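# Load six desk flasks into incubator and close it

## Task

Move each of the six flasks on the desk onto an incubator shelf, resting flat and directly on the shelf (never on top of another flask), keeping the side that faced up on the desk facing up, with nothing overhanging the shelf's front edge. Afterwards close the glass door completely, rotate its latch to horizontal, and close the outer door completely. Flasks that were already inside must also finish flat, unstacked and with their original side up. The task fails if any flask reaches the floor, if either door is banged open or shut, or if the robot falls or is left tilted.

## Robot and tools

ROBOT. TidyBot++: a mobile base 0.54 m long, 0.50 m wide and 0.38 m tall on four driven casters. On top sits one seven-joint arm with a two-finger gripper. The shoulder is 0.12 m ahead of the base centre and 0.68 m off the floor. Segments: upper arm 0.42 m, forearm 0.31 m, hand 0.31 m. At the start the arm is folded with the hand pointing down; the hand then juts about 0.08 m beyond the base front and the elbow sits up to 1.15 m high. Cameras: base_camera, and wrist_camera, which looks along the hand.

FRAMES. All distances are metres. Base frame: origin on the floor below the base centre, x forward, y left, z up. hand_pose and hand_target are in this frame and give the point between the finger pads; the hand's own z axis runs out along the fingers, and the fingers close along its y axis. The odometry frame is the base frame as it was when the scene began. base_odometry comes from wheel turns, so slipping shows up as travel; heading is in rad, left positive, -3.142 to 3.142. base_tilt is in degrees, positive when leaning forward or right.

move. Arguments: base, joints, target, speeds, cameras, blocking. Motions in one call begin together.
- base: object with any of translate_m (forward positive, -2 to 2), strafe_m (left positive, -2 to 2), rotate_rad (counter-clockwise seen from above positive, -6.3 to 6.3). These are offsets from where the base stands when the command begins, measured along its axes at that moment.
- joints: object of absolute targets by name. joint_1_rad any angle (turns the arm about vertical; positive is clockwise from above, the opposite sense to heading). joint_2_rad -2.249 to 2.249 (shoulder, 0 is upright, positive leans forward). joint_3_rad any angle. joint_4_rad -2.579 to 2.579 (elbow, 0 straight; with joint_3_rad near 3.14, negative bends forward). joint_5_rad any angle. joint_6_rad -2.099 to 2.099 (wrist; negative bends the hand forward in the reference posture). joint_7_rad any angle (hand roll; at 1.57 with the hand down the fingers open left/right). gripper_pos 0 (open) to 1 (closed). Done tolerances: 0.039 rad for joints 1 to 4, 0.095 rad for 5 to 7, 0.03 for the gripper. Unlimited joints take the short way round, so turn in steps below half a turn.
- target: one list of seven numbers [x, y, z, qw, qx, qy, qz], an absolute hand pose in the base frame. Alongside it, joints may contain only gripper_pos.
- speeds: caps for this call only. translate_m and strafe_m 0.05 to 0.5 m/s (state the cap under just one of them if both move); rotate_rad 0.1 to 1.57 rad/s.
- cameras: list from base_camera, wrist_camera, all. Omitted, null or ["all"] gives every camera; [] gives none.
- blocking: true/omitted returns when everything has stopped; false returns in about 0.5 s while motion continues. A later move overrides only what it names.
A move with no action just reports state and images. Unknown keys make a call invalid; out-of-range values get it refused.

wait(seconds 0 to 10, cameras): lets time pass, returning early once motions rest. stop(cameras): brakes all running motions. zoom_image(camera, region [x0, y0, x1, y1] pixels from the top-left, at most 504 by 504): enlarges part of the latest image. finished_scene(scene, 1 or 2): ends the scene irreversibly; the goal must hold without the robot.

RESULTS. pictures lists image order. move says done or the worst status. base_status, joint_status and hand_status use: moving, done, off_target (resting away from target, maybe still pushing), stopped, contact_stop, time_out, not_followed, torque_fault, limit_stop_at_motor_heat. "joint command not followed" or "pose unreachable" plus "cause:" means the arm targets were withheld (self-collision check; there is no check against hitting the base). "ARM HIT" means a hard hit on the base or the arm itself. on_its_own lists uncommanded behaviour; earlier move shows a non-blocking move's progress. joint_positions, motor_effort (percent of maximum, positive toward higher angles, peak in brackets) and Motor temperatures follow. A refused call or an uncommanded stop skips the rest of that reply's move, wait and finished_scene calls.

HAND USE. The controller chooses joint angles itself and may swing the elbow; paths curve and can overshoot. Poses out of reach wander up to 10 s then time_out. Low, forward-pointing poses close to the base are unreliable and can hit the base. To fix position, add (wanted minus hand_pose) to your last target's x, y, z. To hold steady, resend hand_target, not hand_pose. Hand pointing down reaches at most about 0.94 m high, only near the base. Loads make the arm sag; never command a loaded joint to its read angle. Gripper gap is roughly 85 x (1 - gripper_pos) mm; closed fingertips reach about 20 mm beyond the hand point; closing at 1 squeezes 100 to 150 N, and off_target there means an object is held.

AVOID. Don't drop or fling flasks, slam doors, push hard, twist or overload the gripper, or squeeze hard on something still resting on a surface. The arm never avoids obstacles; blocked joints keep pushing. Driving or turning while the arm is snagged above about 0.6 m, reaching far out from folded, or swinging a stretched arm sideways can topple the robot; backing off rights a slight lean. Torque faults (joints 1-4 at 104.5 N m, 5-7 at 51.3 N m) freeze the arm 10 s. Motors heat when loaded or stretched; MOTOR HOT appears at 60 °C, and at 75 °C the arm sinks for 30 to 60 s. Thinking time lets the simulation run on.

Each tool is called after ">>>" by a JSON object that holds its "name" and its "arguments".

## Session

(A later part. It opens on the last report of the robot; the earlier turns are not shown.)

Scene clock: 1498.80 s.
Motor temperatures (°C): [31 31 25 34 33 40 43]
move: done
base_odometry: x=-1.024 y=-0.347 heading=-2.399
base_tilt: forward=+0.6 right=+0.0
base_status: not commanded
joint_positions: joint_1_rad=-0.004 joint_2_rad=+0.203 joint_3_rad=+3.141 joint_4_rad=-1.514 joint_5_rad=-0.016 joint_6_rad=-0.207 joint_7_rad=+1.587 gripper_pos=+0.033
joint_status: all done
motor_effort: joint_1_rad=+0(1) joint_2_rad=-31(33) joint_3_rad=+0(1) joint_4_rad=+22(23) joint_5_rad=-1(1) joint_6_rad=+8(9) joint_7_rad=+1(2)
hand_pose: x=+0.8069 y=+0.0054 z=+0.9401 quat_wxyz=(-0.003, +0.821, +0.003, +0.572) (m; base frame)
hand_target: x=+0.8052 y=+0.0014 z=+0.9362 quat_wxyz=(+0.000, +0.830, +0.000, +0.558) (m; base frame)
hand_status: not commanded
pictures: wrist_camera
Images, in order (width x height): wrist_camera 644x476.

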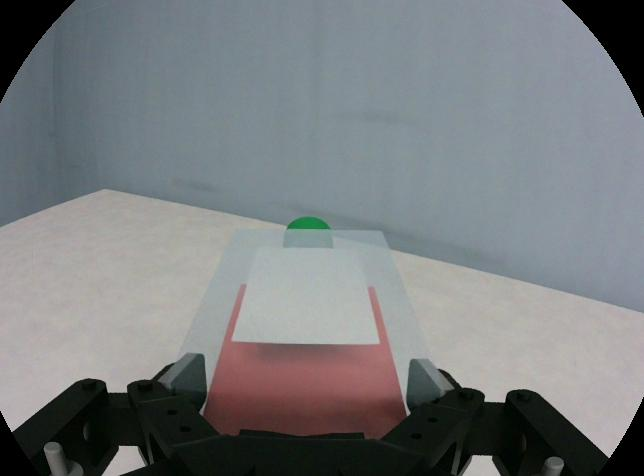

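>>> {"name": "move", "arguments": {"base": {"translate_m": -0.65}, "speeds": {"translate_m": 0.3}, "cameras": []}}

>>> {"name": "move", "arguments": {"base": {"strafe_m": 0.4}, "joints": {"joint_2_rad": -0.213, "joint_4_rad": -1.64, "joint_6_rad": -0.53}, "cameras": []}}

>>> {"name": "move", "arguments": {"base": {"rotate_rad": -2.121}, "speeds": {"rotate_rad": 0.8}, "cameras": []}}

>>> {"name": "move", "arguments": {"base": {"strafe_m": -0.661}, "speeds": {"strafe_m": 0.4}, "cameras": []}}

>>> {"name": "move", "arguments": {"base": {"translate_m": 1.0}, "speeds": {"translate_m": 0.35}, "joints": {"joint_2_rad": -0.213, "joint_4_rad": -1.68, "joint_6_rad": -0.47}, "cameras": ["wrist_camera"]}}

Scene clock: 1508.80 s.
Motor temperatures (°C): [31 31 25 34 33 40 43]
move: done
base_odometry: x=-0.545 y=+0.092 heading=-2.399
base_tilt: forward=+0.6 right=+0.0
base_status: done
joint_positions: joint_1_rad=-0.002 joint_2_rad=+0.198 joint_3_rad=+3.141 joint_4_rad=-1.511 joint_5_rad=-0.016 joint_6_rad=-0.212 joint_7_rad=+1.587 gripper_pos=+0.033
joint_status: not commanded
motor_effort: joint_1_rad=+0(5) joint_2_rad=-31(35) joint_3_rad=+0(4) joint_4_rad=+22(23) joint_5_rad=-1(1) joint_6_rad=+8(9) joint_7_rad=+2(2)
hand_pose: x=+0.8055 y=+0.0041 z=+0.9440 quat_wxyz=(-0.002, +0.820, +0.002, +0.573) (m; base frame)
hand_target: x=+0.8052 y=+0.0014 z=+0.9362 quat_wxyz=(+0.000, +0.830, +0.000, +0.558) (m; base frame)
hand_status: not commanded
pictures: none
No camera images: "cameras" was empty.

Scene clock: 1510.73 s.
Motor temperatures (°C): [31 31 25 34 33 40 43]
move: done
base_odometry: x=-0.274 y=-0.202 heading=-2.398
base_tilt: forward=+0.6 right=+0.0
base_status: done
joint_positions: joint_1_rad=-0.005 joint_2_rad=-0.215 joint_3_rad=+3.139 joint_4_rad=-1.639 joint_5_rad=-0.016 joint_6_rad=-0.478 joint_7_rad=+1.587 gripper_pos=+0.033
joint_status: all done
motor_effort: joint_1_rad=+0(4) joint_2_rad=-16(34) joint_3_rad=+0(4) joint_4_rad=+23(24) joint_5_rad=-1(1) joint_6_rad=+8(9) joint_7_rad=+1(2)
hand_pose: x=+0.6345 y=+0.0075 z=+1.0379 quat_wxyz=(-0.004, +0.814, +0.006, +0.581) (m; base frame)
hand_target: x=+0.6295 y=+0.0014 z=+1.0208 quat_wxyz=(+0.000, +0.830, +0.000, +0.558) (m; base frame)
hand_status: not commanded
pictures: none
No camera images: "cameras" was empty.

Scene clock: 1514.23 s.
Motor temperatures (°C): [31 31 25 34 33 40 43]
move: done
base_odometry: x=-0.274 y=-0.202 heading=+1.765
base_tilt: forward=+0.6 right=+0.0
base_status: done
joint_positions: joint_1_rad=-0.002 joint_2_rad=-0.215 joint_3_rad=+3.139 joint_4_rad=-1.639 joint_5_rad=-0.016 joint_6_rad=-0.479 joint_7_rad=+1.587 gripper_pos=+0.033
joint_status: not commanded
motor_effort: joint_1_rad=+0(2) joint_2_rad=-15(17) joint_3_rad=+0(3) joint_4_rad=+23(23) joint_5_rad=-1(2) joint_6_rad=+8(9) joint_7_rad=+2(2)
hand_pose: x=+0.6344 y=+0.0061 z=+1.0374 quat_wxyz=(-0.004, +0.814, +0.005, +0.581) (m; base frame)
hand_target: x=+0.6295 y=+0.0014 z=+1.0208 quat_wxyz=(+0.000, +0.830, +0.000, +0.558) (m; base frame)
hand_status: not commanded
pictures: none
No camera images: "cameras" was empty.

Scene clock: 1517.07 s.
Motor temperatures (°C): [31 31 25 34 33 40 43]
move: done
base_odometry: x=+0.375 y=-0.075 heading=+1.764
base_tilt: forward=+0.6 right=+0.0
base_status: done
joint_positions: joint_1_rad=-0.002 joint_2_rad=-0.215 joint_3_rad=+3.139 joint_4_rad=-1.639 joint_5_rad=-0.016 joint_6_rad=-0.479 joint_7_rad=+1.587 gripper_pos=+0.033
joint_status: not commanded
motor_effort: joint_1_rad=+1(2) joint_2_rad=-16(17) joint_3_rad=-1(2) joint_4_rad=+23(23) joint_5_rad=-1(2) joint_6_rad=+8(9) joint_7_rad=+2(2)
hand_pose: x=+0.6343 y=+0.0060 z=+1.0372 quat_wxyz=(-0.004, +0.814, +0.005, +0.580) (m; base frame)
hand_target: x=+0.6295 y=+0.0014 z=+1.0208 quat_wxyz=(+0.000, +0.830, +0.000, +0.558) (m; base frame)
hand_status: not commanded
pictures: none
No camera images: "cameras" was empty.

Scene clock: 1521.00 s.
Motor temperatures (°C): [31 31 25 34 33 40 43]
move: done
base_odometry: x=+0.183 y=+0.907 heading=+1.764
base_tilt: forward=+0.6 right=+0.0
base_status: done
joint_positions: joint_1_rad=-0.002 joint_2_rad=-0.212 joint_3_rad=+3.139 joint_4_rad=-1.684 joint_5_rad=-0.016 joint_6_rad=-0.472 joint_7_rad=+1.587 gripper_pos=+0.033
joint_status: all done
motor_effort: joint_1_rad=+0(1) joint_2_rad=-16(18) joint_3_rad=+0(1) joint_4_rad=+23(24) joint_5_rad=-1(1) joint_6_rad=+8(10) joint_7_rad=+1(2)
hand_pose: x=+0.6331 y=+0.0060 z=+1.0108 quat_wxyz=(-0.004, +0.826, +0.005, +0.564) (m; base frame)
hand_target: x=+0.6334 y=+0.0014 z=+1.0142 quat_wxyz=(+0.000, +0.824, +0.000, +0.567) (m; base frame)
hand_status: not commanded
pictures: wrist_camera
Images, in order (width x height): wrist_camera 644x476.

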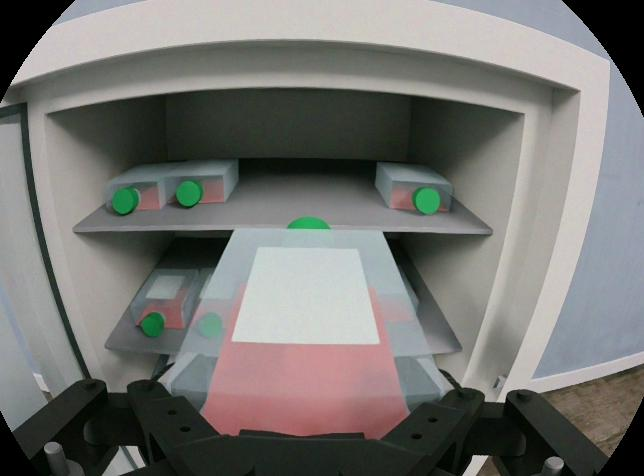

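>>> {"name": "move", "arguments": {"base": {"translate_m": 0.28}, "speeds": {"translate_m": 0.2}, "joints": {"joint_2_rad": -0.213, "joint_4_rad": -1.70, "joint_6_rad": -0.45}, "cameras": ["wrist_camera"]}}

>>> {"name": "move", "arguments": {"base": {"translate_m": 0.105}, "speeds": {"translate_m": 0.08}, "cameras": ["wrist_camera"]}}

Scene clock: 1526.20 s.
Motor temperatures (°C): [31 31 25 34 33 40 43]
move: done
base_odometry: x=+0.129 y=+1.182 heading=+1.764
base_tilt: forward=+0.6 right=+0.0
base_status: done
joint_positions: joint_1_rad=-0.002 joint_2_rad=-0.213 joint_3_rad=+3.139 joint_4_rad=-1.703 joint_5_rad=-0.016 joint_6_rad=-0.470 joint_7_rad=+1.587 gripper_pos=+0.033
joint_status: all done
motor_effort: joint_1_rad=+0(1) joint_2_rad=-16(19) joint_3_rad=+0(1) joint_4_rad=+23(23) joint_5_rad=-1(1) joint_6_rad=+8(9) joint_7_rad=+1(2)
hand_pose: x=+0.6315 y=+0.0059 z=+1.0002 quat_wxyz=(-0.004, +0.831, +0.005, +0.557) (m; base frame)
hand_target: x=+0.6340 y=+0.0014 z=+1.0079 quat_wxyz=(+0.000, +0.824, +0.000, +0.567) (m; base frame)
hand_status: not commanded
pictures: wrist_camera
Images, in order (width x height): wrist_camera 644x476.

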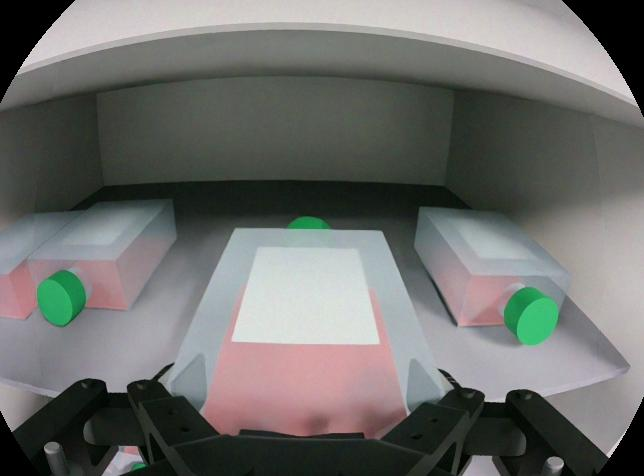

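Scene clock: 1528.10 s.
Motor temperatures (°C): [31 31 25 34 33 40 43]
move: done
base_odometry: x=+0.109 y=+1.285 heading=+1.763
base_tilt: forward=+0.5 right=+0.0
base_status: done
joint_positions: joint_1_rad=-0.002 joint_2_rad=-0.272 joint_3_rad=+3.139 joint_4_rad=-1.750 joint_5_rad=-0.016 joint_6_rad=-0.470 joint_7_rad=+1.587 gripper_pos=+0.033
joint_status: not commanded
motor_effort: joint_1_rad=+0(1) joint_2_rad=-1(17) joint_3_rad=+0(2) joint_4_rad=+29(32) joint_5_rad=-1(1) joint_6_rad=+12(14) joint_7_rad=+1(2)
hand_pose: x=+0.6082 y=+0.0059 z=+1.0015 quat_wxyz=(-0.004, +0.827, +0.005, +0.562) (m; base frame)
hand_target: x=+0.6340 y=+0.0014 z=+1.0079 quat_wxyz=(+0.000, +0.824, +0.000, +0.567) (m; base frame)
hand_status: not commanded
pictures: wrist_camera
Images, in order (width x height): wrist_camera 644x476.

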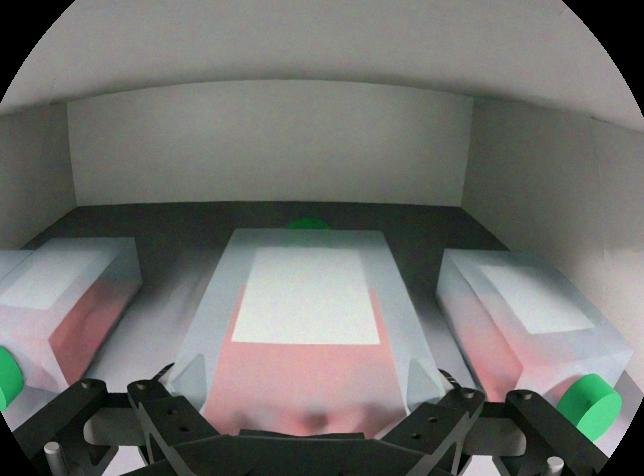

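>>> {"name": "move", "arguments": {"base": {"translate_m": -0.06}, "speeds": {"translate_m": 0.08}}}

Scene clock: 1549.00 s.
Motor temperatures (°C): [31 30 25 35 33 40 43]
move: done
base_odometry: x=+0.121 y=+1.225 heading=+1.764
base_tilt: forward=+0.6 right=+0.0
base_status: done
joint_positions: joint_1_rad=-0.002 joint_2_rad=-0.215 joint_3_rad=+3.139 joint_4_rad=-1.718 joint_5_rad=-0.016 joint_6_rad=-0.467 joint_7_rad=+1.587 gripper_pos=+0.033
joint_status: not commanded
motor_effort: joint_1_rad=+0(1) joint_2_rad=-16(17) joint_3_rad=+0(1) joint_4_rad=+23(28) joint_5_rad=-1(1) joint_6_rad=+8(12) joint_7_rad=+2(2)
hand_pose: x=+0.6297 y=+0.0059 z=+0.9930 quat_wxyz=(-0.004, +0.833, +0.004, +0.553) (m; base frame)
hand_target: x=+0.6340 y=+0.0014 z=+1.0079 quat_wxyz=(+0.000, +0.824, +0.000, +0.567) (m; base frame)
hand_status: not commanded
pictures: base_camera, wrist_camera
Images, in order (width x height): base_camera 644x364, wrist_camera 644x476.

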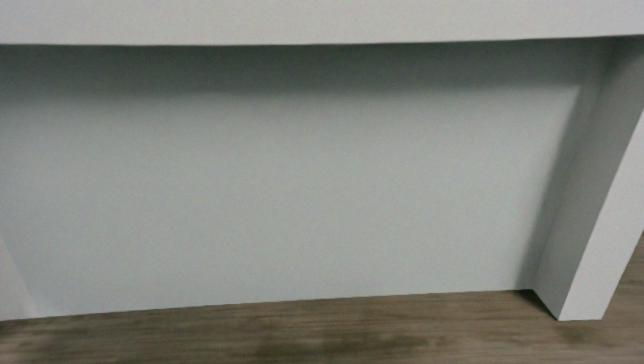

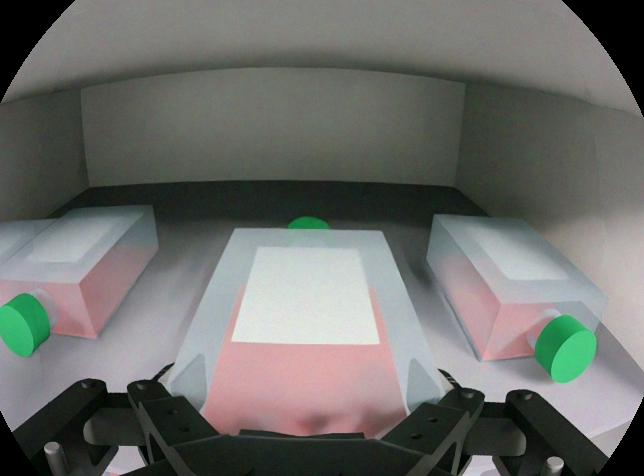

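>>> {"name": "move", "arguments": {"joints": {"joint_1_rad":0,"joint_2_rad":-0.213,"joint_3_rad":3.1416,"joint_4_rad":-1.73,"joint_5_rad":0,"joint_6_rad":-0.44,"joint_7_rad":1.571}}}

>>> {"name": "move", "arguments": {"base": {"translate_m": 0.04}, "speeds": {"translate_m": 0.06}}}

Scene clock: 1555.63 s.
Motor temperatures (°C): [31 30 25 35 33 40 43]
move: done
base_odometry: x=+0.121 y=+1.225 heading=+1.764
base_tilt: forward=+0.6 right=+0.0
base_status: not commanded
joint_positions: joint_1_rad=-0.002 joint_2_rad=-0.215 joint_3_rad=+3.139 joint_4_rad=-1.735 joint_5_rad=-0.016 joint_6_rad=-0.466 joint_7_rad=+1.587 gripper_pos=+0.033
joint_status: all done
motor_effort: joint_1_rad=+0(1) joint_2_rad=-15(16) joint_3_rad=+0(1) joint_4_rad=+21(24) joint_5_rad=-1(1) joint_6_rad=+7(9) joint_7_rad=+1(2)
hand_pose: x=+0.6281 y=+0.0059 z=+0.9836 quat_wxyz=(-0.004, +0.837, +0.004, +0.546) (m; base frame)
hand_target: x=+0.6323 y=+0.0014 z=+0.9927 quat_wxyz=(+0.000, +0.830, +0.000, +0.558) (m; base frame)
hand_status: not commanded
pictures: base_camera, wrist_camera
Images, in order (width x height): base_camera 644x364, wrist_camera 644x476.

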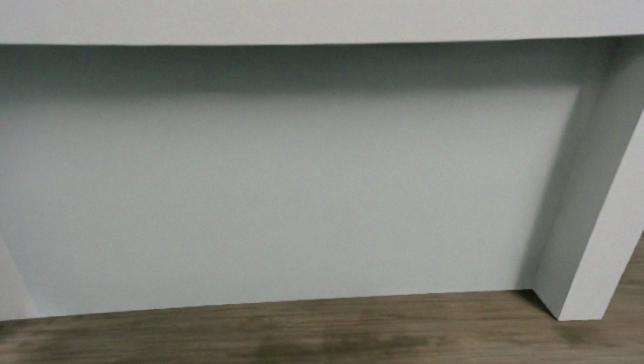

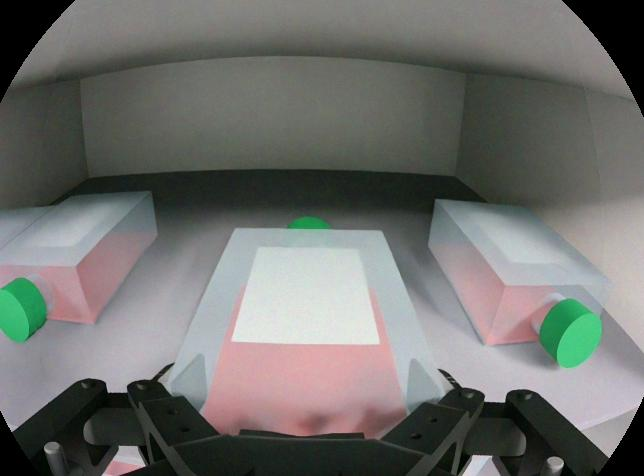

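Scene clock: 1556.80 s.
Motor temperatures (°C): [31 30 25 35 33 40 43]
move: done
base_odometry: x=+0.113 y=+1.265 heading=+1.763
base_tilt: forward=+0.6 right=+0.0
base_status: done
joint_positions: joint_1_rad=-0.002 joint_2_rad=-0.215 joint_3_rad=+3.139 joint_4_rad=-1.735 joint_5_rad=-0.016 joint_6_rad=-0.465 joint_7_rad=+1.587 gripper_pos=+0.033
joint_status: not commanded
motor_effort: joint_1_rad=+0(1) joint_2_rad=-15(18) joint_3_rad=+0(2) joint_4_rad=+22(23) joint_5_rad=-1(1) joint_6_rad=+8(9) joint_7_rad=+1(2)
hand_pose: x=+0.6280 y=+0.0059 z=+0.9837 quat_wxyz=(-0.004, +0.837, +0.004, +0.547) (m; base frame)
hand_target: x=+0.6323 y=+0.0014 z=+0.9927 quat_wxyz=(+0.000, +0.830, +0.000, +0.558) (m; base frame)
hand_status: not commanded
pictures: base_camera, wrist_camera
Images, in order (width x height): base_camera 644x364, wrist_camera 644x476.

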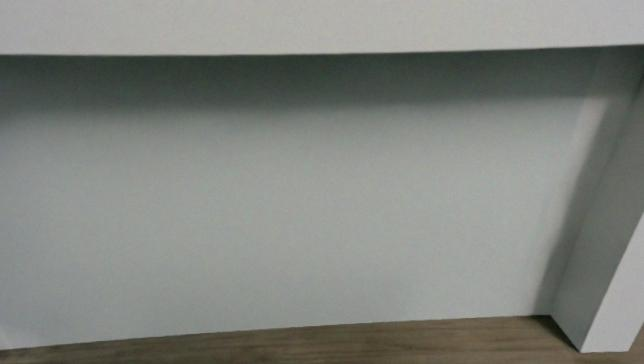

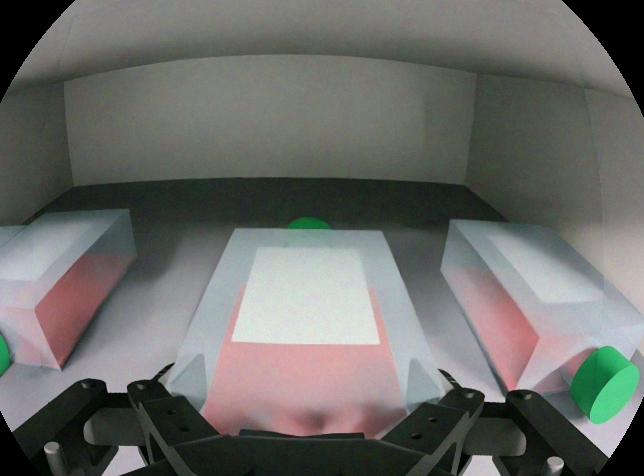

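>>> {"name": "move", "arguments": {"base": {"translate_m": 0.025}, "speeds": {"translate_m": 0.05}, "cameras": []}}

>>> {"name": "move", "arguments": {"joints": {"joint_1_rad":0,"joint_2_rad":-0.213,"joint_3_rad":3.1416,"joint_4_rad":-1.77,"joint_5_rad":0,"joint_6_rad":-0.43,"joint_7_rad":1.571}}}

>>> {"name": "move", "arguments": {"joints": {"joint_1_rad":0,"joint_2_rad":-0.213,"joint_3_rad":3.1416,"joint_4_rad":-1.80,"joint_5_rad":0,"joint_6_rad":-0.415,"joint_7_rad":1.571}}}

Scene clock: 1561.53 s.
Motor temperatures (°C): [31 30 25 35 33 40 43]
move: done
base_odometry: x=+0.109 y=+1.290 heading=+1.763
base_tilt: forward=+0.6 right=+0.0
base_status: done
joint_positions: joint_1_rad=-0.002 joint_2_rad=-0.215 joint_3_rad=+3.139 joint_4_rad=-1.735 joint_5_rad=-0.016 joint_6_rad=-0.465 joint_7_rad=+1.587 gripper_pos=+0.033
joint_status: not commanded
motor_effort: joint_1_rad=+0(1) joint_2_rad=-15(19) joint_3_rad=+0(1) joint_4_rad=+22(23) joint_5_rad=-1(1) joint_6_rad=+8(9) joint_7_rad=+1(2)
hand_pose: x=+0.6280 y=+0.0059 z=+0.9837 quat_wxyz=(-0.004, +0.837, +0.004, +0.547) (m; base frame)
hand_target: x=+0.6323 y=+0.0014 z=+0.9927 quat_wxyz=(+0.000, +0.830, +0.000, +0.558) (m; base frame)
hand_status: not commanded
pictures: none
No camera images: "cameras" was empty.

Scene clock: 1562.20 s.
Motor temperatures (°C): [31 30 25 35 33 40 43]
move: done
base_odometry: x=+0.109 y=+1.290 heading=+1.763
base_tilt: forward=+0.6 right=+0.0
base_status: not commanded
joint_positions: joint_1_rad=-0.002 joint_2_rad=-0.220 joint_3_rad=+3.139 joint_4_rad=-1.751 joint_5_rad=-0.016 joint_6_rad=-0.444 joint_7_rad=+1.587 gripper_pos=+0.033
joint_status: all done
motor_effort: joint_1_rad=+1(1) joint_2_rad=-13(16) joint_3_rad=+0(1) joint_4_rad=+19(23) joint_5_rad=+0(2) joint_6_rad=+5(9) joint_7_rad=+2(2)
hand_pose: x=+0.6275 y=+0.0058 z=+0.9823 quat_wxyz=(-0.003, +0.835, +0.004, +0.551) (m; base frame)
hand_target: x=+0.6291 y=+0.0014 z=+0.9715 quat_wxyz=(+0.000, +0.838, +0.000, +0.546) (m; base frame)
hand_status: not commanded
pictures: base_camera, wrist_camera
Images, in order (width x height): base_camera 644x364, wrist_camera 644x476.

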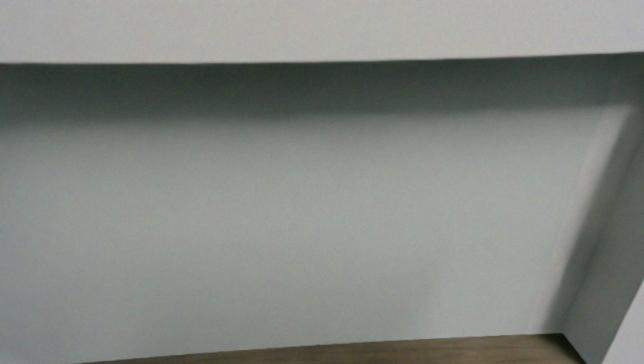

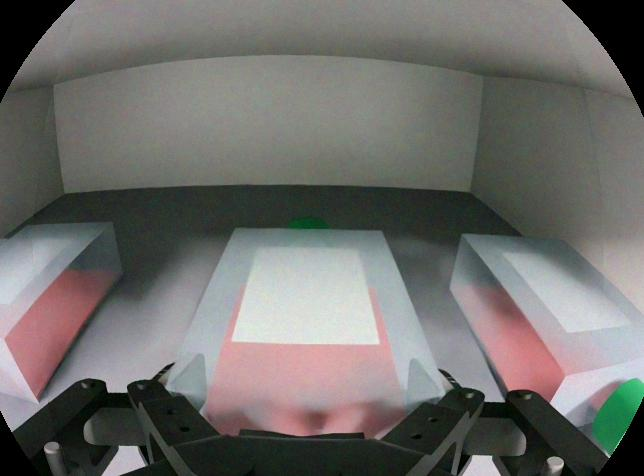

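Scene clock: 1562.83 s.
Motor temperatures (°C): [31 30 25 35 33 40 43]
move: done
base_odometry: x=+0.109 y=+1.290 heading=+1.763
base_tilt: forward=+0.5 right=+0.0
base_status: not commanded
joint_positions: joint_1_rad=-0.002 joint_2_rad=-0.224 joint_3_rad=+3.139 joint_4_rad=-1.768 joint_5_rad=-0.016 joint_6_rad=-0.420 joint_7_rad=+1.587 gripper_pos=+0.033
joint_status: all done
motor_effort: joint_1_rad=+1(2) joint_2_rad=-12(12) joint_3_rad=+1(2) joint_4_rad=+17(19) joint_5_rad=+0(1) joint_6_rad=+4(5) joint_7_rad=+2(3)
hand_pose: x=+0.6273 y=+0.0057 z=+0.9811 quat_wxyz=(-0.003, +0.832, +0.004, +0.555) (m; base frame)
hand_target: x=+0.6272 y=+0.0014 z=+0.9578 quat_wxyz=(+0.000, +0.842, +0.000, +0.539) (m; base frame)
hand_status: not commanded
pictures: base_camera, wrist_camera
Images, in order (width x height): base_camera 644x364, wrist_camera 644x476.

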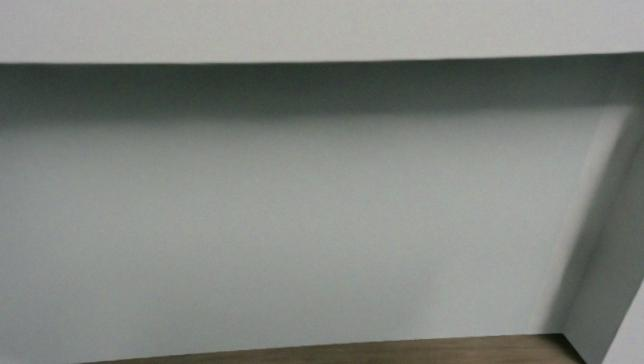

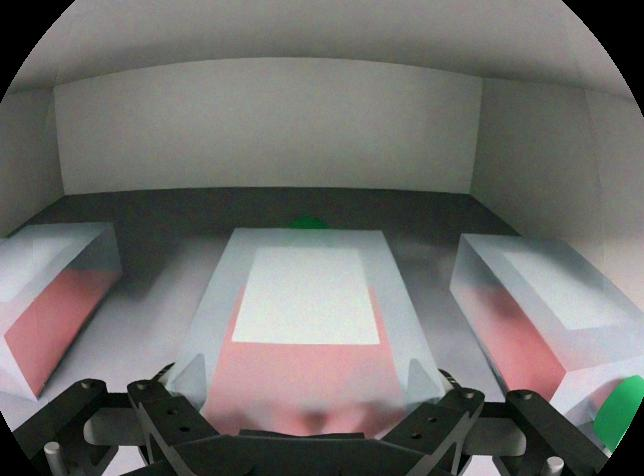

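>>> {"name": "move", "arguments": {"joints": {"joint_1_rad":0,"joint_2_rad":-0.218,"joint_3_rad":3.1416,"joint_4_rad":-1.78,"joint_5_rad":0,"joint_6_rad":-0.40,"joint_7_rad":1.571}, "cameras": []}}

>>> {"name": "move", "arguments": {"joints": {"gripper_pos":0}, "cameras": ["wrist_camera"]}}

>>> {"name": "move", "arguments": {"base": {"translate_m": -0.14}, "speeds": {"translate_m": 0.06}}}

Scene clock: 1566.57 s.
Motor temperatures (°C): [31 30 25 35 33 40 43]
move: done
base_odometry: x=+0.109 y=+1.290 heading=+1.763
base_tilt: forward=+0.5 right=+0.0
base_status: not commanded
joint_positions: joint_1_rad=-0.002 joint_2_rad=-0.224 joint_3_rad=+3.139 joint_4_rad=-1.768 joint_5_rad=-0.016 joint_6_rad=-0.420 joint_7_rad=+1.587 gripper_pos=+0.033
joint_status: all done
motor_effort: joint_1_rad=+1(2) joint_2_rad=-13(13) joint_3_rad=+1(2) joint_4_rad=+19(19) joint_5_rad=+0(0) joint_6_rad=+5(6) joint_7_rad=+1(3)
hand_pose: x=+0.6273 y=+0.0057 z=+0.9813 quat_wxyz=(-0.003, +0.832, +0.004, +0.555) (m; base frame)
hand_target: x=+0.6301 y=+0.0014 z=+0.9767 quat_wxyz=(+0.000, +0.831, +0.000, +0.556) (m; base frame)
hand_status: not commanded
pictures: none
No camera images: "cameras" was empty.

Scene clock: 1567.27 s.
Motor temperatures (°C): [31 30 25 35 33 40 43]
move: done
base_odometry: x=+0.109 y=+1.290 heading=+1.763
base_tilt: forward=+0.5 right=+0.0
base_status: not commanded
joint_positions: joint_1_rad=-0.001 joint_2_rad=-0.224 joint_3_rad=+3.139 joint_4_rad=-1.769 joint_5_rad=-0.016 joint_6_rad=-0.420 joint_7_rad=+1.587 gripper_pos=+0.000
joint_status: all done
motor_effort: joint_1_rad=+0(2) joint_2_rad=-13(15) joint_3_rad=+0(2) joint_4_rad=+19(21) joint_5_rad=-1(1) joint_6_rad=+5(7) joint_7_rad=+1(2)
hand_pose: x=+0.6271 y=+0.0056 z=+0.9806 quat_wxyz=(-0.003, +0.832, +0.004, +0.555) (m; base frame)
hand_target: x=+0.6301 y=+0.0014 z=+0.9767 quat_wxyz=(+0.000, +0.831, +0.000, +0.556) (m; base frame)
hand_status: not commanded
pictures: wrist_camera
Images, in order (width x height): wrist_camera 644x476.

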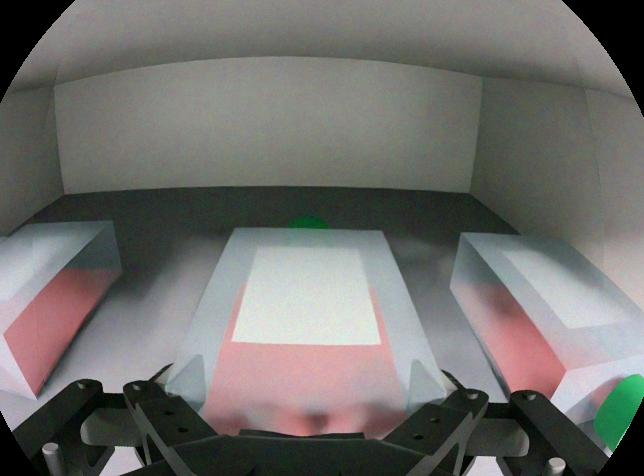

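Scene clock: 1570.13 s.
Motor temperatures (°C): [31 30 25 35 33 40 43]
move: done
base_odometry: x=+0.135 y=+1.152 heading=+1.763
base_tilt: forward=+0.6 right=+0.0
base_status: done
joint_positions: joint_1_rad=-0.001 joint_2_rad=-0.225 joint_3_rad=+3.139 joint_4_rad=-1.776 joint_5_rad=-0.016 joint_6_rad=-0.419 joint_7_rad=+1.587 gripper_pos=+0.000
joint_status: not commanded
motor_effort: joint_1_rad=+0(1) joint_2_rad=-14(16) joint_3_rad=+0(1) joint_4_rad=+22(22) joint_5_rad=-1(1) joint_6_rad=+7(8) joint_7_rad=+2(2)
hand_pose: x=+0.6262 y=+0.0056 z=+0.9778 quat_wxyz=(-0.003, +0.833, +0.004, +0.553) (m; base frame)
hand_target: x=+0.6301 y=+0.0014 z=+0.9767 quat_wxyz=(+0.000, +0.831, +0.000, +0.556) (m; base frame)
hand_status: not commanded
pictures: base_camera, wrist_camera
Images, in order (width x height): base_camera 644x364, wrist_camera 644x476.

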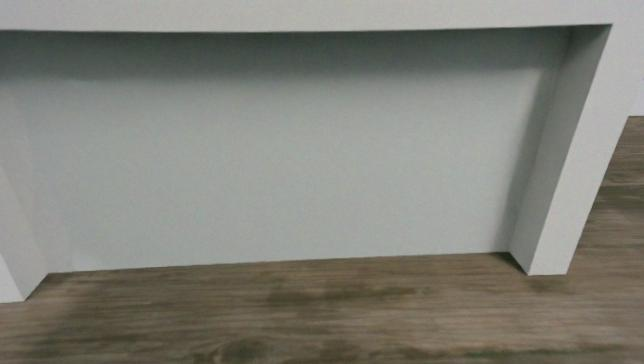

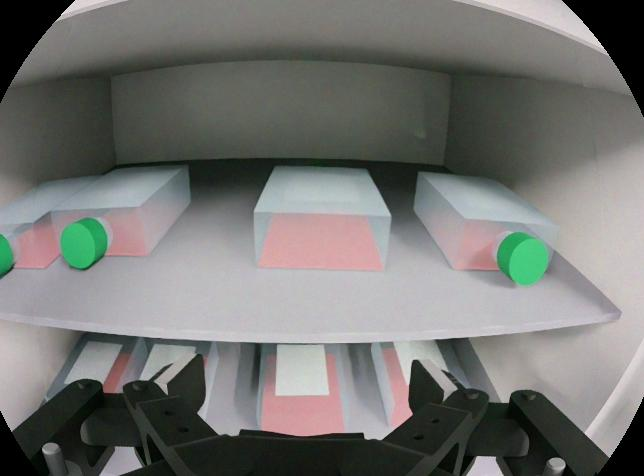

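>>> {"name": "move", "arguments": {"base": {"translate_m": -0.35}, "speeds": {"translate_m": 0.2}}}

>>> {"name": "move", "arguments": {"base": {"translate_m": -0.5}, "speeds": {"translate_m": 0.3}, "joints": {"gripper_pos": 1}}}

Scene clock: 1575.77 s.
Motor temperatures (°C): [31 30 25 35 33 40 43]
move: done
base_odometry: x=+0.203 y=+0.809 heading=+1.763
base_tilt: forward=+0.5 right=+0.0
base_status: done
joint_positions: joint_1_rad=-0.001 joint_2_rad=-0.225 joint_3_rad=+3.139 joint_4_rad=-1.777 joint_5_rad=-0.016 joint_6_rad=-0.419 joint_7_rad=+1.587 gripper_pos=+0.000
joint_status: not commanded
motor_effort: joint_1_rad=+0(1) joint_2_rad=-15(18) joint_3_rad=-1(1) joint_4_rad=+22(22) joint_5_rad=-1(1) joint_6_rad=+7(8) joint_7_rad=+1(2)
hand_pose: x=+0.6263 y=+0.0056 z=+0.9768 quat_wxyz=(-0.003, +0.833, +0.004, +0.553) (m; base frame)
hand_target: x=+0.6301 y=+0.0014 z=+0.9767 quat_wxyz=(+0.000, +0.831, +0.000, +0.556) (m; base frame)
hand_status: not commanded
pictures: base_camera, wrist_camera
Images, in order (width x height): base_camera 644x364, wrist_camera 644x476.

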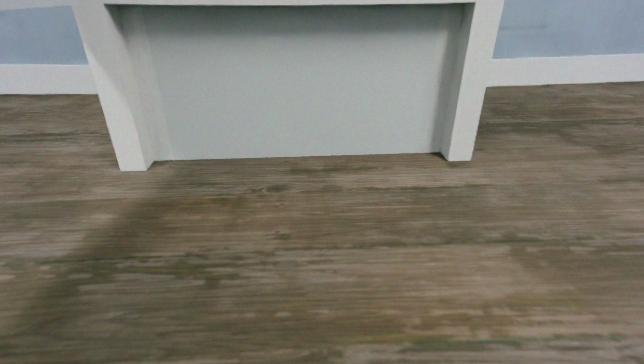

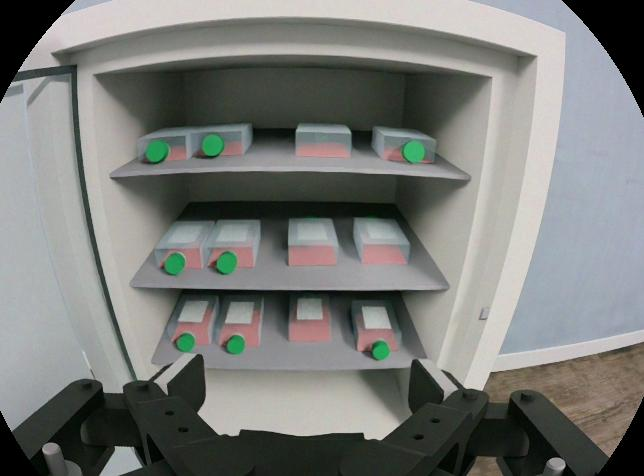

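Scene clock: 1578.40 s.
Motor temperatures (°C): [31 30 25 35 33 40 43]
move: done
base_odometry: x=+0.298 y=+0.318 heading=+1.763
base_tilt: forward=+0.6 right=+0.0
base_status: done
joint_positions: joint_1_rad=-0.001 joint_2_rad=-0.225 joint_3_rad=+3.139 joint_4_rad=-1.777 joint_5_rad=-0.016 joint_6_rad=-0.419 joint_7_rad=+1.587 gripper_pos=+0.999
joint_status: all done
motor_effort: joint_1_rad=+0(1) joint_2_rad=-14(18) joint_3_rad=+0(1) joint_4_rad=+21(22) joint_5_rad=-1(1) joint_6_rad=+8(8) joint_7_rad=+1(2)
hand_pose: x=+0.6261 y=+0.0056 z=+0.9763 quat_wxyz=(-0.003, +0.834, +0.004, +0.552) (m; base frame)
hand_target: x=+0.6301 y=+0.0014 z=+0.9767 quat_wxyz=(+0.000, +0.831, +0.000, +0.556) (m; base frame)
hand_status: not commanded
pictures: base_camera, wrist_camera
Images, in order (width x height): base_camera 644x364, wrist_camera 644x476.

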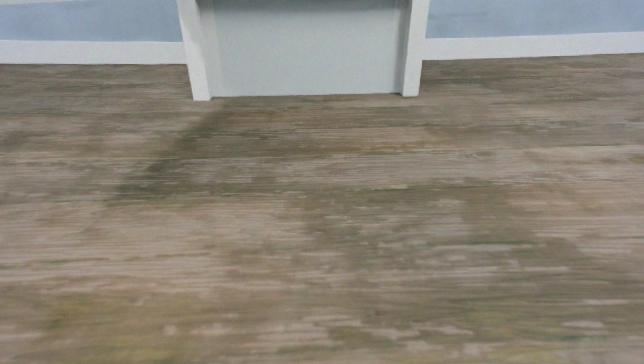

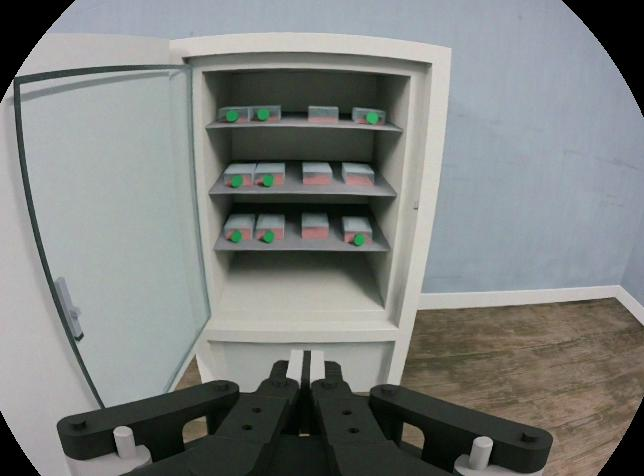

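>>> {"name": "move", "arguments": {"base": {"translate_m": -0.15, "strafe_m": 0.216}, "speeds": {"translate_m": 0.2}, "cameras": []}}

>>> {"name": "move", "arguments": {"joints": {"joint_1_rad":0,"joint_2_rad":0.82,"joint_3_rad":3.1416,"joint_4_rad":-1.07,"joint_5_rad":0,"joint_6_rad":0.31,"joint_7_rad":1.571,"gripper_pos":0}}}

Scene clock: 1595.57 s.
Motor temperatures (°C): [31 30 25 35 33 40 43]
move: done
base_odometry: x=+0.115 y=+0.129 heading=+1.763
base_tilt: forward=+0.6 right=+0.0
base_status: done
joint_positions: joint_1_rad=-0.001 joint_2_rad=-0.224 joint_3_rad=+3.139 joint_4_rad=-1.778 joint_5_rad=-0.016 joint_6_rad=-0.419 joint_7_rad=+1.587 gripper_pos=+0.999
joint_status: not commanded
motor_effort: joint_1_rad=+0(1) joint_2_rad=-15(17) joint_3_rad=+0(2) joint_4_rad=+22(22) joint_5_rad=-1(2) joint_6_rad=+8(8) joint_7_rad=+1(2)
hand_pose: x=+0.6264 y=+0.0054 z=+0.9757 quat_wxyz=(-0.003, +0.834, +0.004, +0.552) (m; base frame)
hand_target: x=+0.6301 y=+0.0014 z=+0.9767 quat_wxyz=(+0.000, +0.831, +0.000, +0.556) (m; base frame)
hand_status: not commanded
pictures: none
No camera images: "cameras" was empty.

Scene clock: 1598.13 s.
Motor temperatures (°C): [31 30 25 35 33 40 43]
move: done
base_odometry: x=+0.115 y=+0.129 heading=+1.763
base_tilt: forward=+0.6 right=+0.1
base_status: not commanded
joint_positions: joint_1_rad=-0.001 joint_2_rad=+0.803 joint_3_rad=+3.139 joint_4_rad=-1.093 joint_5_rad=-0.016 joint_6_rad=+0.267 joint_7_rad=+1.587 gripper_pos=+0.000
joint_status: all done
motor_effort: joint_1_rad=+0(1) joint_2_rad=-50(53) joint_3_rad=-1(2) joint_4_rad=+21(23) joint_5_rad=-1(2) joint_6_rad=+8(9) joint_7_rad=+1(2)
hand_pose: x=+1.0304 y=+0.0023 z=+0.8554 quat_wxyz=(+0.000, +0.727, -0.001, +0.686) (m; base frame)
hand_target: x=+1.0364 y=+0.0013 z=+0.8673 quat_wxyz=(+0.000, +0.710, +0.000, +0.704) (m; base frame)
hand_status: not commanded
pictures: base_camera, wrist_camera
Images, in order (width x height): base_camera 644x364, wrist_camera 644x476.

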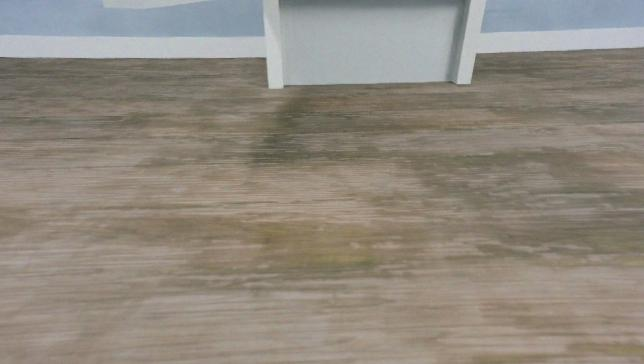

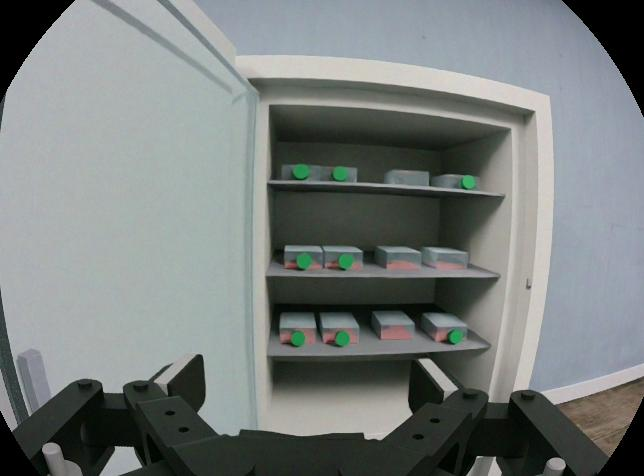

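>>> {"name": "move", "arguments": {"base": {"translate_m": -0.08, "strafe_m": 0.12}, "speeds": {"translate_m": 0.1}}}

Scene clock: 1608.77 s.
Motor temperatures (°C): [31 31 25 35 33 40 43]
move: done
base_odometry: x=+0.013 y=+0.027 heading=+1.763
base_tilt: forward=+0.6 right=+0.0
base_status: done
joint_positions: joint_1_rad=-0.002 joint_2_rad=+0.804 joint_3_rad=+3.139 joint_4_rad=-1.091 joint_5_rad=-0.016 joint_6_rad=+0.270 joint_7_rad=+1.587 gripper_pos=+0.000
joint_status: not commanded
motor_effort: joint_1_rad=+0(4) joint_2_rad=-50(52) joint_3_rad=-1(3) joint_4_rad=+21(22) joint_5_rad=-1(1) joint_6_rad=+8(9) joint_7_rad=+1(2)
hand_pose: x=+1.0307 y=+0.0032 z=+0.8569 quat_wxyz=(+0.000, +0.726, -0.001, +0.688) (m; base frame)
hand_target: x=+1.0364 y=+0.0013 z=+0.8673 quat_wxyz=(+0.000, +0.710, +0.000, +0.704) (m; base frame)
hand_status: not commanded
pictures: base_camera, wrist_camera
Images, in order (width x height): base_camera 644x364, wrist_camera 644x476.

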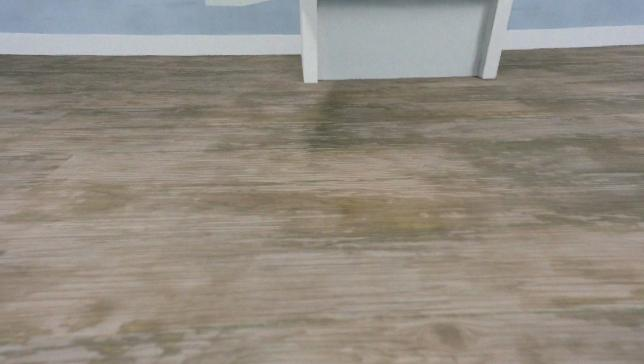

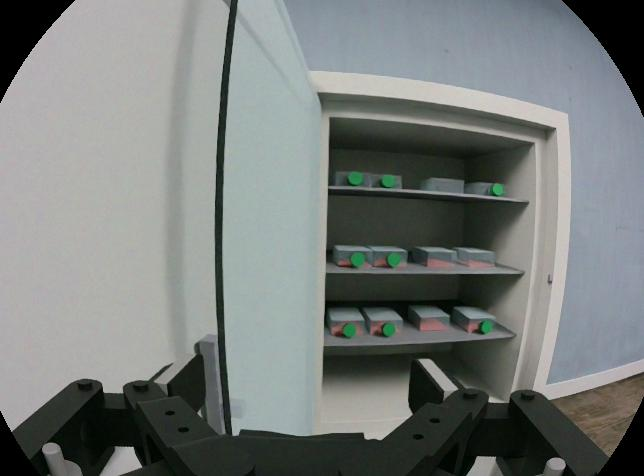

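>>> {"name": "move", "arguments": {"base": {"strafe_m": 0.06}, "speeds": {"strafe_m": 0.1}, "joints": {"joint_1_rad":0,"joint_2_rad":0.785,"joint_3_rad":3.1416,"joint_4_rad":-1.045,"joint_5_rad":0,"joint_6_rad":0.305,"joint_7_rad":1.571}, "cameras": ["wrist_camera"]}}

>>> {"name": "move", "arguments": {"base": {"translate_m": 0.1}, "speeds": {"translate_m": 0.08}}}

Scene clock: 1617.27 s.
Motor temperatures (°C): [31 31 25 35 33 40 43]
move: done
base_odometry: x=-0.046 y=+0.016 heading=+1.763
base_tilt: forward=+0.6 right=+0.0
base_status: done
joint_positions: joint_1_rad=+0.000 joint_2_rad=+0.771 joint_3_rad=+3.140 joint_4_rad=-1.065 joint_5_rad=-0.016 joint_6_rad=+0.272 joint_7_rad=+1.587 gripper_pos=+0.000
joint_status: all done
motor_effort: joint_1_rad=+0(6) joint_2_rad=-48(54) joint_3_rad=-1(5) joint_4_rad=+22(24) joint_5_rad=-1(1) joint_6_rad=+8(9) joint_7_rad=+1(2)
hand_pose: x=+1.0270 y=+0.0004 z=+0.9032 quat_wxyz=(+0.001, +0.705, -0.002, +0.710) (m; base frame)
hand_target: x=+1.0312 y=+0.0014 z=+0.9131 quat_wxyz=(+0.000, +0.691, +0.000, +0.723) (m; base frame)
hand_status: not commanded
pictures: wrist_camera
Images, in order (width x height): wrist_camera 644x476.

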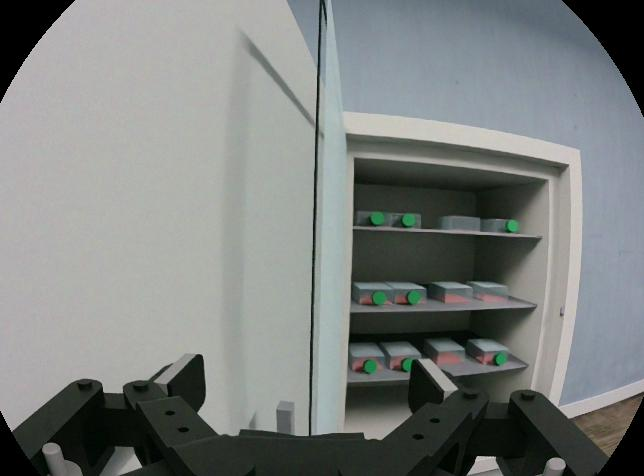

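Scene clock: 1619.07 s.
Motor temperatures (°C): [31 31 25 35 33 40 43]
move: done
base_odometry: x=-0.066 y=+0.114 heading=+1.764
base_tilt: forward=+0.6 right=+0.1
base_status: done
joint_positions: joint_1_rad=+0.001 joint_2_rad=+0.771 joint_3_rad=+3.140 joint_4_rad=-1.064 joint_5_rad=-0.016 joint_6_rad=+0.272 joint_7_rad=+1.587 gripper_pos=+0.000
joint_status: not commanded
motor_effort: joint_1_rad=+0(2) joint_2_rad=-49(52) joint_3_rad=-1(3) joint_4_rad=+21(22) joint_5_rad=-1(1) joint_6_rad=+8(9) joint_7_rad=+1(2)
hand_pose: x=+1.0269 y=-0.0005 z=+0.9039 quat_wxyz=(+0.001, +0.704, -0.002, +0.710) (m; base frame)
hand_target: x=+1.0312 y=+0.0014 z=+0.9131 quat_wxyz=(+0.000, +0.691, +0.000, +0.723) (m; base frame)
hand_status: not commanded
pictures: base_camera, wrist_camera
Images, in order (width x height): base_camera 644x364, wrist_camera 644x476.

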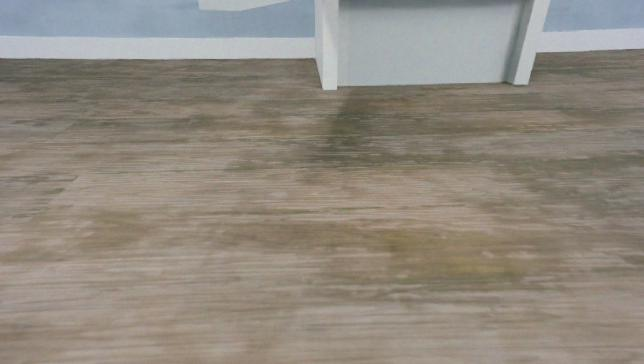

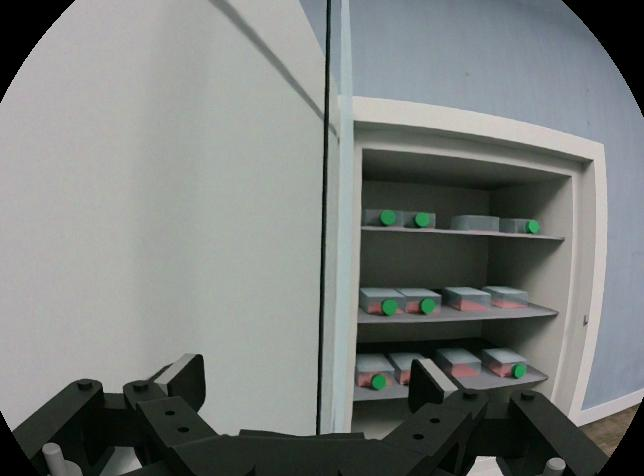

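>>> {"name": "move", "arguments": {"base": {"translate_m": 0.1}, "speeds": {"translate_m": 0.08}, "cameras": ["wrist_camera"]}}

Scene clock: 1624.67 s.
Motor temperatures (°C): [31 32 25 35 33 40 43]
move: time_out
base_odometry: x=-0.084 y=+0.207 heading=+1.761
base_tilt: forward=+0.5 right=+0.0
base_status: translate_m time_out (by the wheels' count: +0.095 of +0.100)
joint_positions: joint_1_rad=+0.004 joint_2_rad=+0.643 joint_3_rad=+3.140 joint_4_rad=-1.248 joint_5_rad=-0.016 joint_6_rad=+0.258 joint_7_rad=+1.587 gripper_pos=+0.000
joint_status: not commanded
motor_effort: joint_1_rad=-2(4) joint_2_rad=-20(51) joint_3_rad=+0(3) joint_4_rad=+55(60) joint_5_rad=+0(1) joint_6_rad=+20(22) joint_7_rad=+2(2)
hand_pose: x=+0.9803 y=-0.0021 z=+0.8998 quat_wxyz=(+0.002, +0.729, -0.003, +0.684) (m; base frame)
hand_target: x=+1.0312 y=+0.0014 z=+0.9131 quat_wxyz=(+0.000, +0.691, +0.000, +0.723) (m; base frame)
hand_status: not commanded
pictures: wrist_camera
Images, in order (width x height): wrist_camera 644x476.

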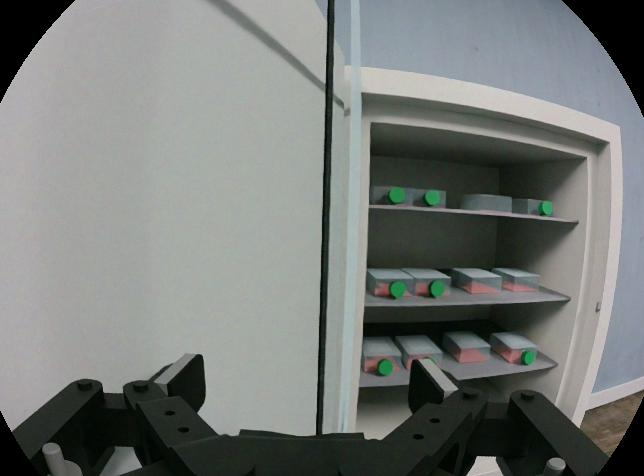

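>>> {"name": "move", "arguments": {"base": {"translate_m": -0.06}, "speeds": {"translate_m": 0.08}, "cameras": ["wrist_camera"]}}

>>> {"name": "move", "arguments": {"base": {"strafe_m": -0.15, "translate_m": 0.01}, "speeds": {"strafe_m": 0.06}, "cameras": ["wrist_camera"]}}

Scene clock: 1629.27 s.
Motor temperatures (°C): [31 32 25 36 33 40 43]
move: done
base_odometry: x=-0.073 y=+0.148 heading=+1.761
base_tilt: forward=+0.6 right=+0.0
base_status: done
joint_positions: joint_1_rad=+0.002 joint_2_rad=+0.772 joint_3_rad=+3.140 joint_4_rad=-1.059 joint_5_rad=-0.016 joint_6_rad=+0.281 joint_7_rad=+1.587 gripper_pos=+0.000
joint_status: not commanded
motor_effort: joint_1_rad=+0(2) joint_2_rad=-49(52) joint_3_rad=-1(2) joint_4_rad=+22(54) joint_5_rad=-1(1) joint_6_rad=+8(19) joint_7_rad=+1(2)
hand_pose: x=+1.0276 y=-0.0012 z=+0.9089 quat_wxyz=(+0.002, +0.700, -0.002, +0.714) (m; base frame)
hand_target: x=+1.0312 y=+0.0014 z=+0.9131 quat_wxyz=(+0.000, +0.691, +0.000, +0.723) (m; base frame)
hand_status: not commanded
pictures: wrist_camera
Images, in order (width x height): wrist_camera 644x476.

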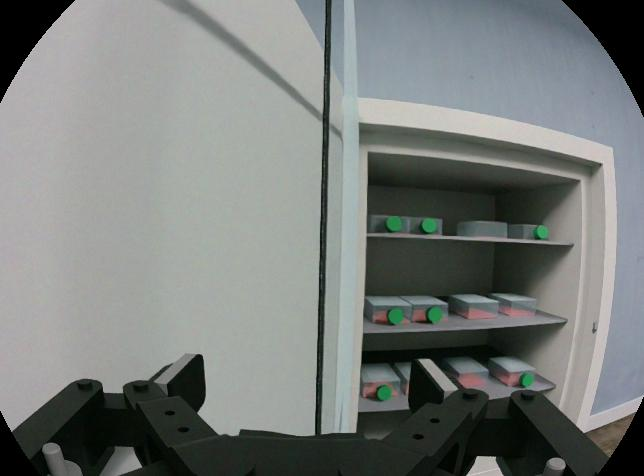

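Scene clock: 1632.33 s.
Motor temperatures (°C): [31 32 25 36 33 40 43]
move: done
base_odometry: x=+0.073 y=+0.186 heading=+1.761
base_tilt: forward=+0.5 right=+0.1
base_status: done
joint_positions: joint_1_rad=-0.001 joint_2_rad=+0.752 joint_3_rad=+3.140 joint_4_rad=-1.090 joint_5_rad=-0.016 joint_6_rad=+0.281 joint_7_rad=+1.587 gripper_pos=+0.000
joint_status: not commanded
motor_effort: joint_1_rad=+0(5) joint_2_rad=-42(51) joint_3_rad=+0(3) joint_4_rad=+29(31) joint_5_rad=-2(2) joint_6_rad=+10(11) joint_7_rad=+1(2)
hand_pose: x=+1.0204 y=+0.0015 z=+0.9080 quat_wxyz=(+0.001, +0.704, -0.001, +0.711) (m; base frame)
hand_target: x=+1.0312 y=+0.0014 z=+0.9131 quat_wxyz=(+0.000, +0.691, +0.000, +0.723) (m; base frame)
hand_status: not commanded
pictures: wrist_camera
Images, in order (width x height): wrist_camera 644x476.

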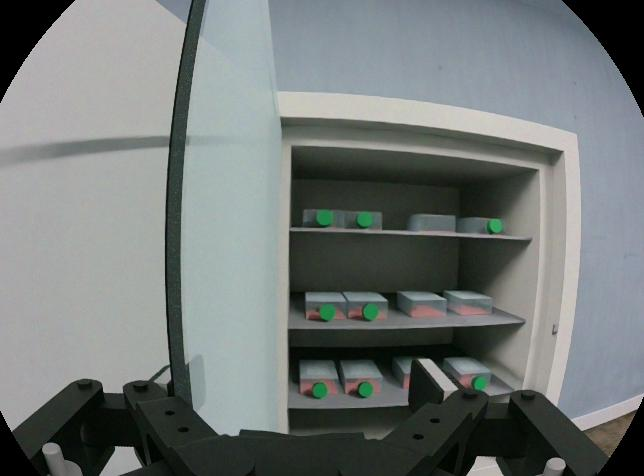

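>>> {"name": "move", "arguments": {"base": {"strafe_m": -0.14, "translate_m": 0.02}, "speeds": {"strafe_m": 0.06}, "cameras": ["wrist_camera"]}}

Scene clock: 1638.33 s.
Motor temperatures (°C): [31 32 25 36 33 40 43]
move: done
base_odometry: x=+0.207 y=+0.232 heading=+1.761
base_tilt: forward=+0.6 right=+0.0
base_status: done
joint_positions: joint_1_rad=+0.003 joint_2_rad=+0.767 joint_3_rad=+3.140 joint_4_rad=-1.057 joint_5_rad=-0.016 joint_6_rad=+0.282 joint_7_rad=+1.587 gripper_pos=+0.000
joint_status: not commanded
motor_effort: joint_1_rad=+1(5) joint_2_rad=-49(51) joint_3_rad=-1(3) joint_4_rad=+22(32) joint_5_rad=-1(2) joint_6_rad=+8(11) joint_7_rad=+1(2)
hand_pose: x=+1.0266 y=-0.0017 z=+0.9143 quat_wxyz=(+0.002, +0.697, -0.002, +0.717) (m; base frame)
hand_target: x=+1.0312 y=+0.0014 z=+0.9131 quat_wxyz=(+0.000, +0.691, +0.000, +0.723) (m; base frame)
hand_status: not commanded
pictures: wrist_camera
Images, in order (width x height): wrist_camera 644x476.

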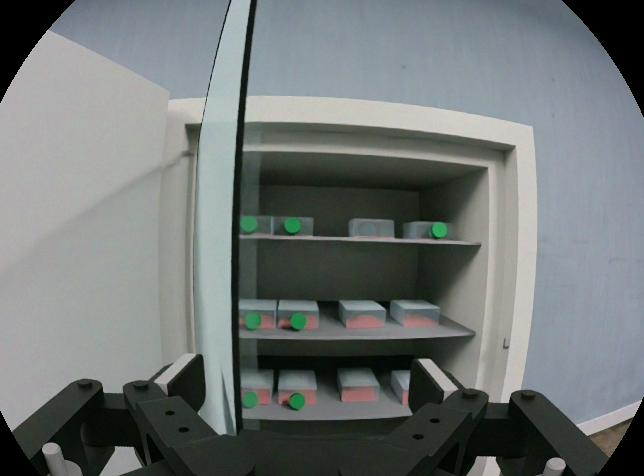

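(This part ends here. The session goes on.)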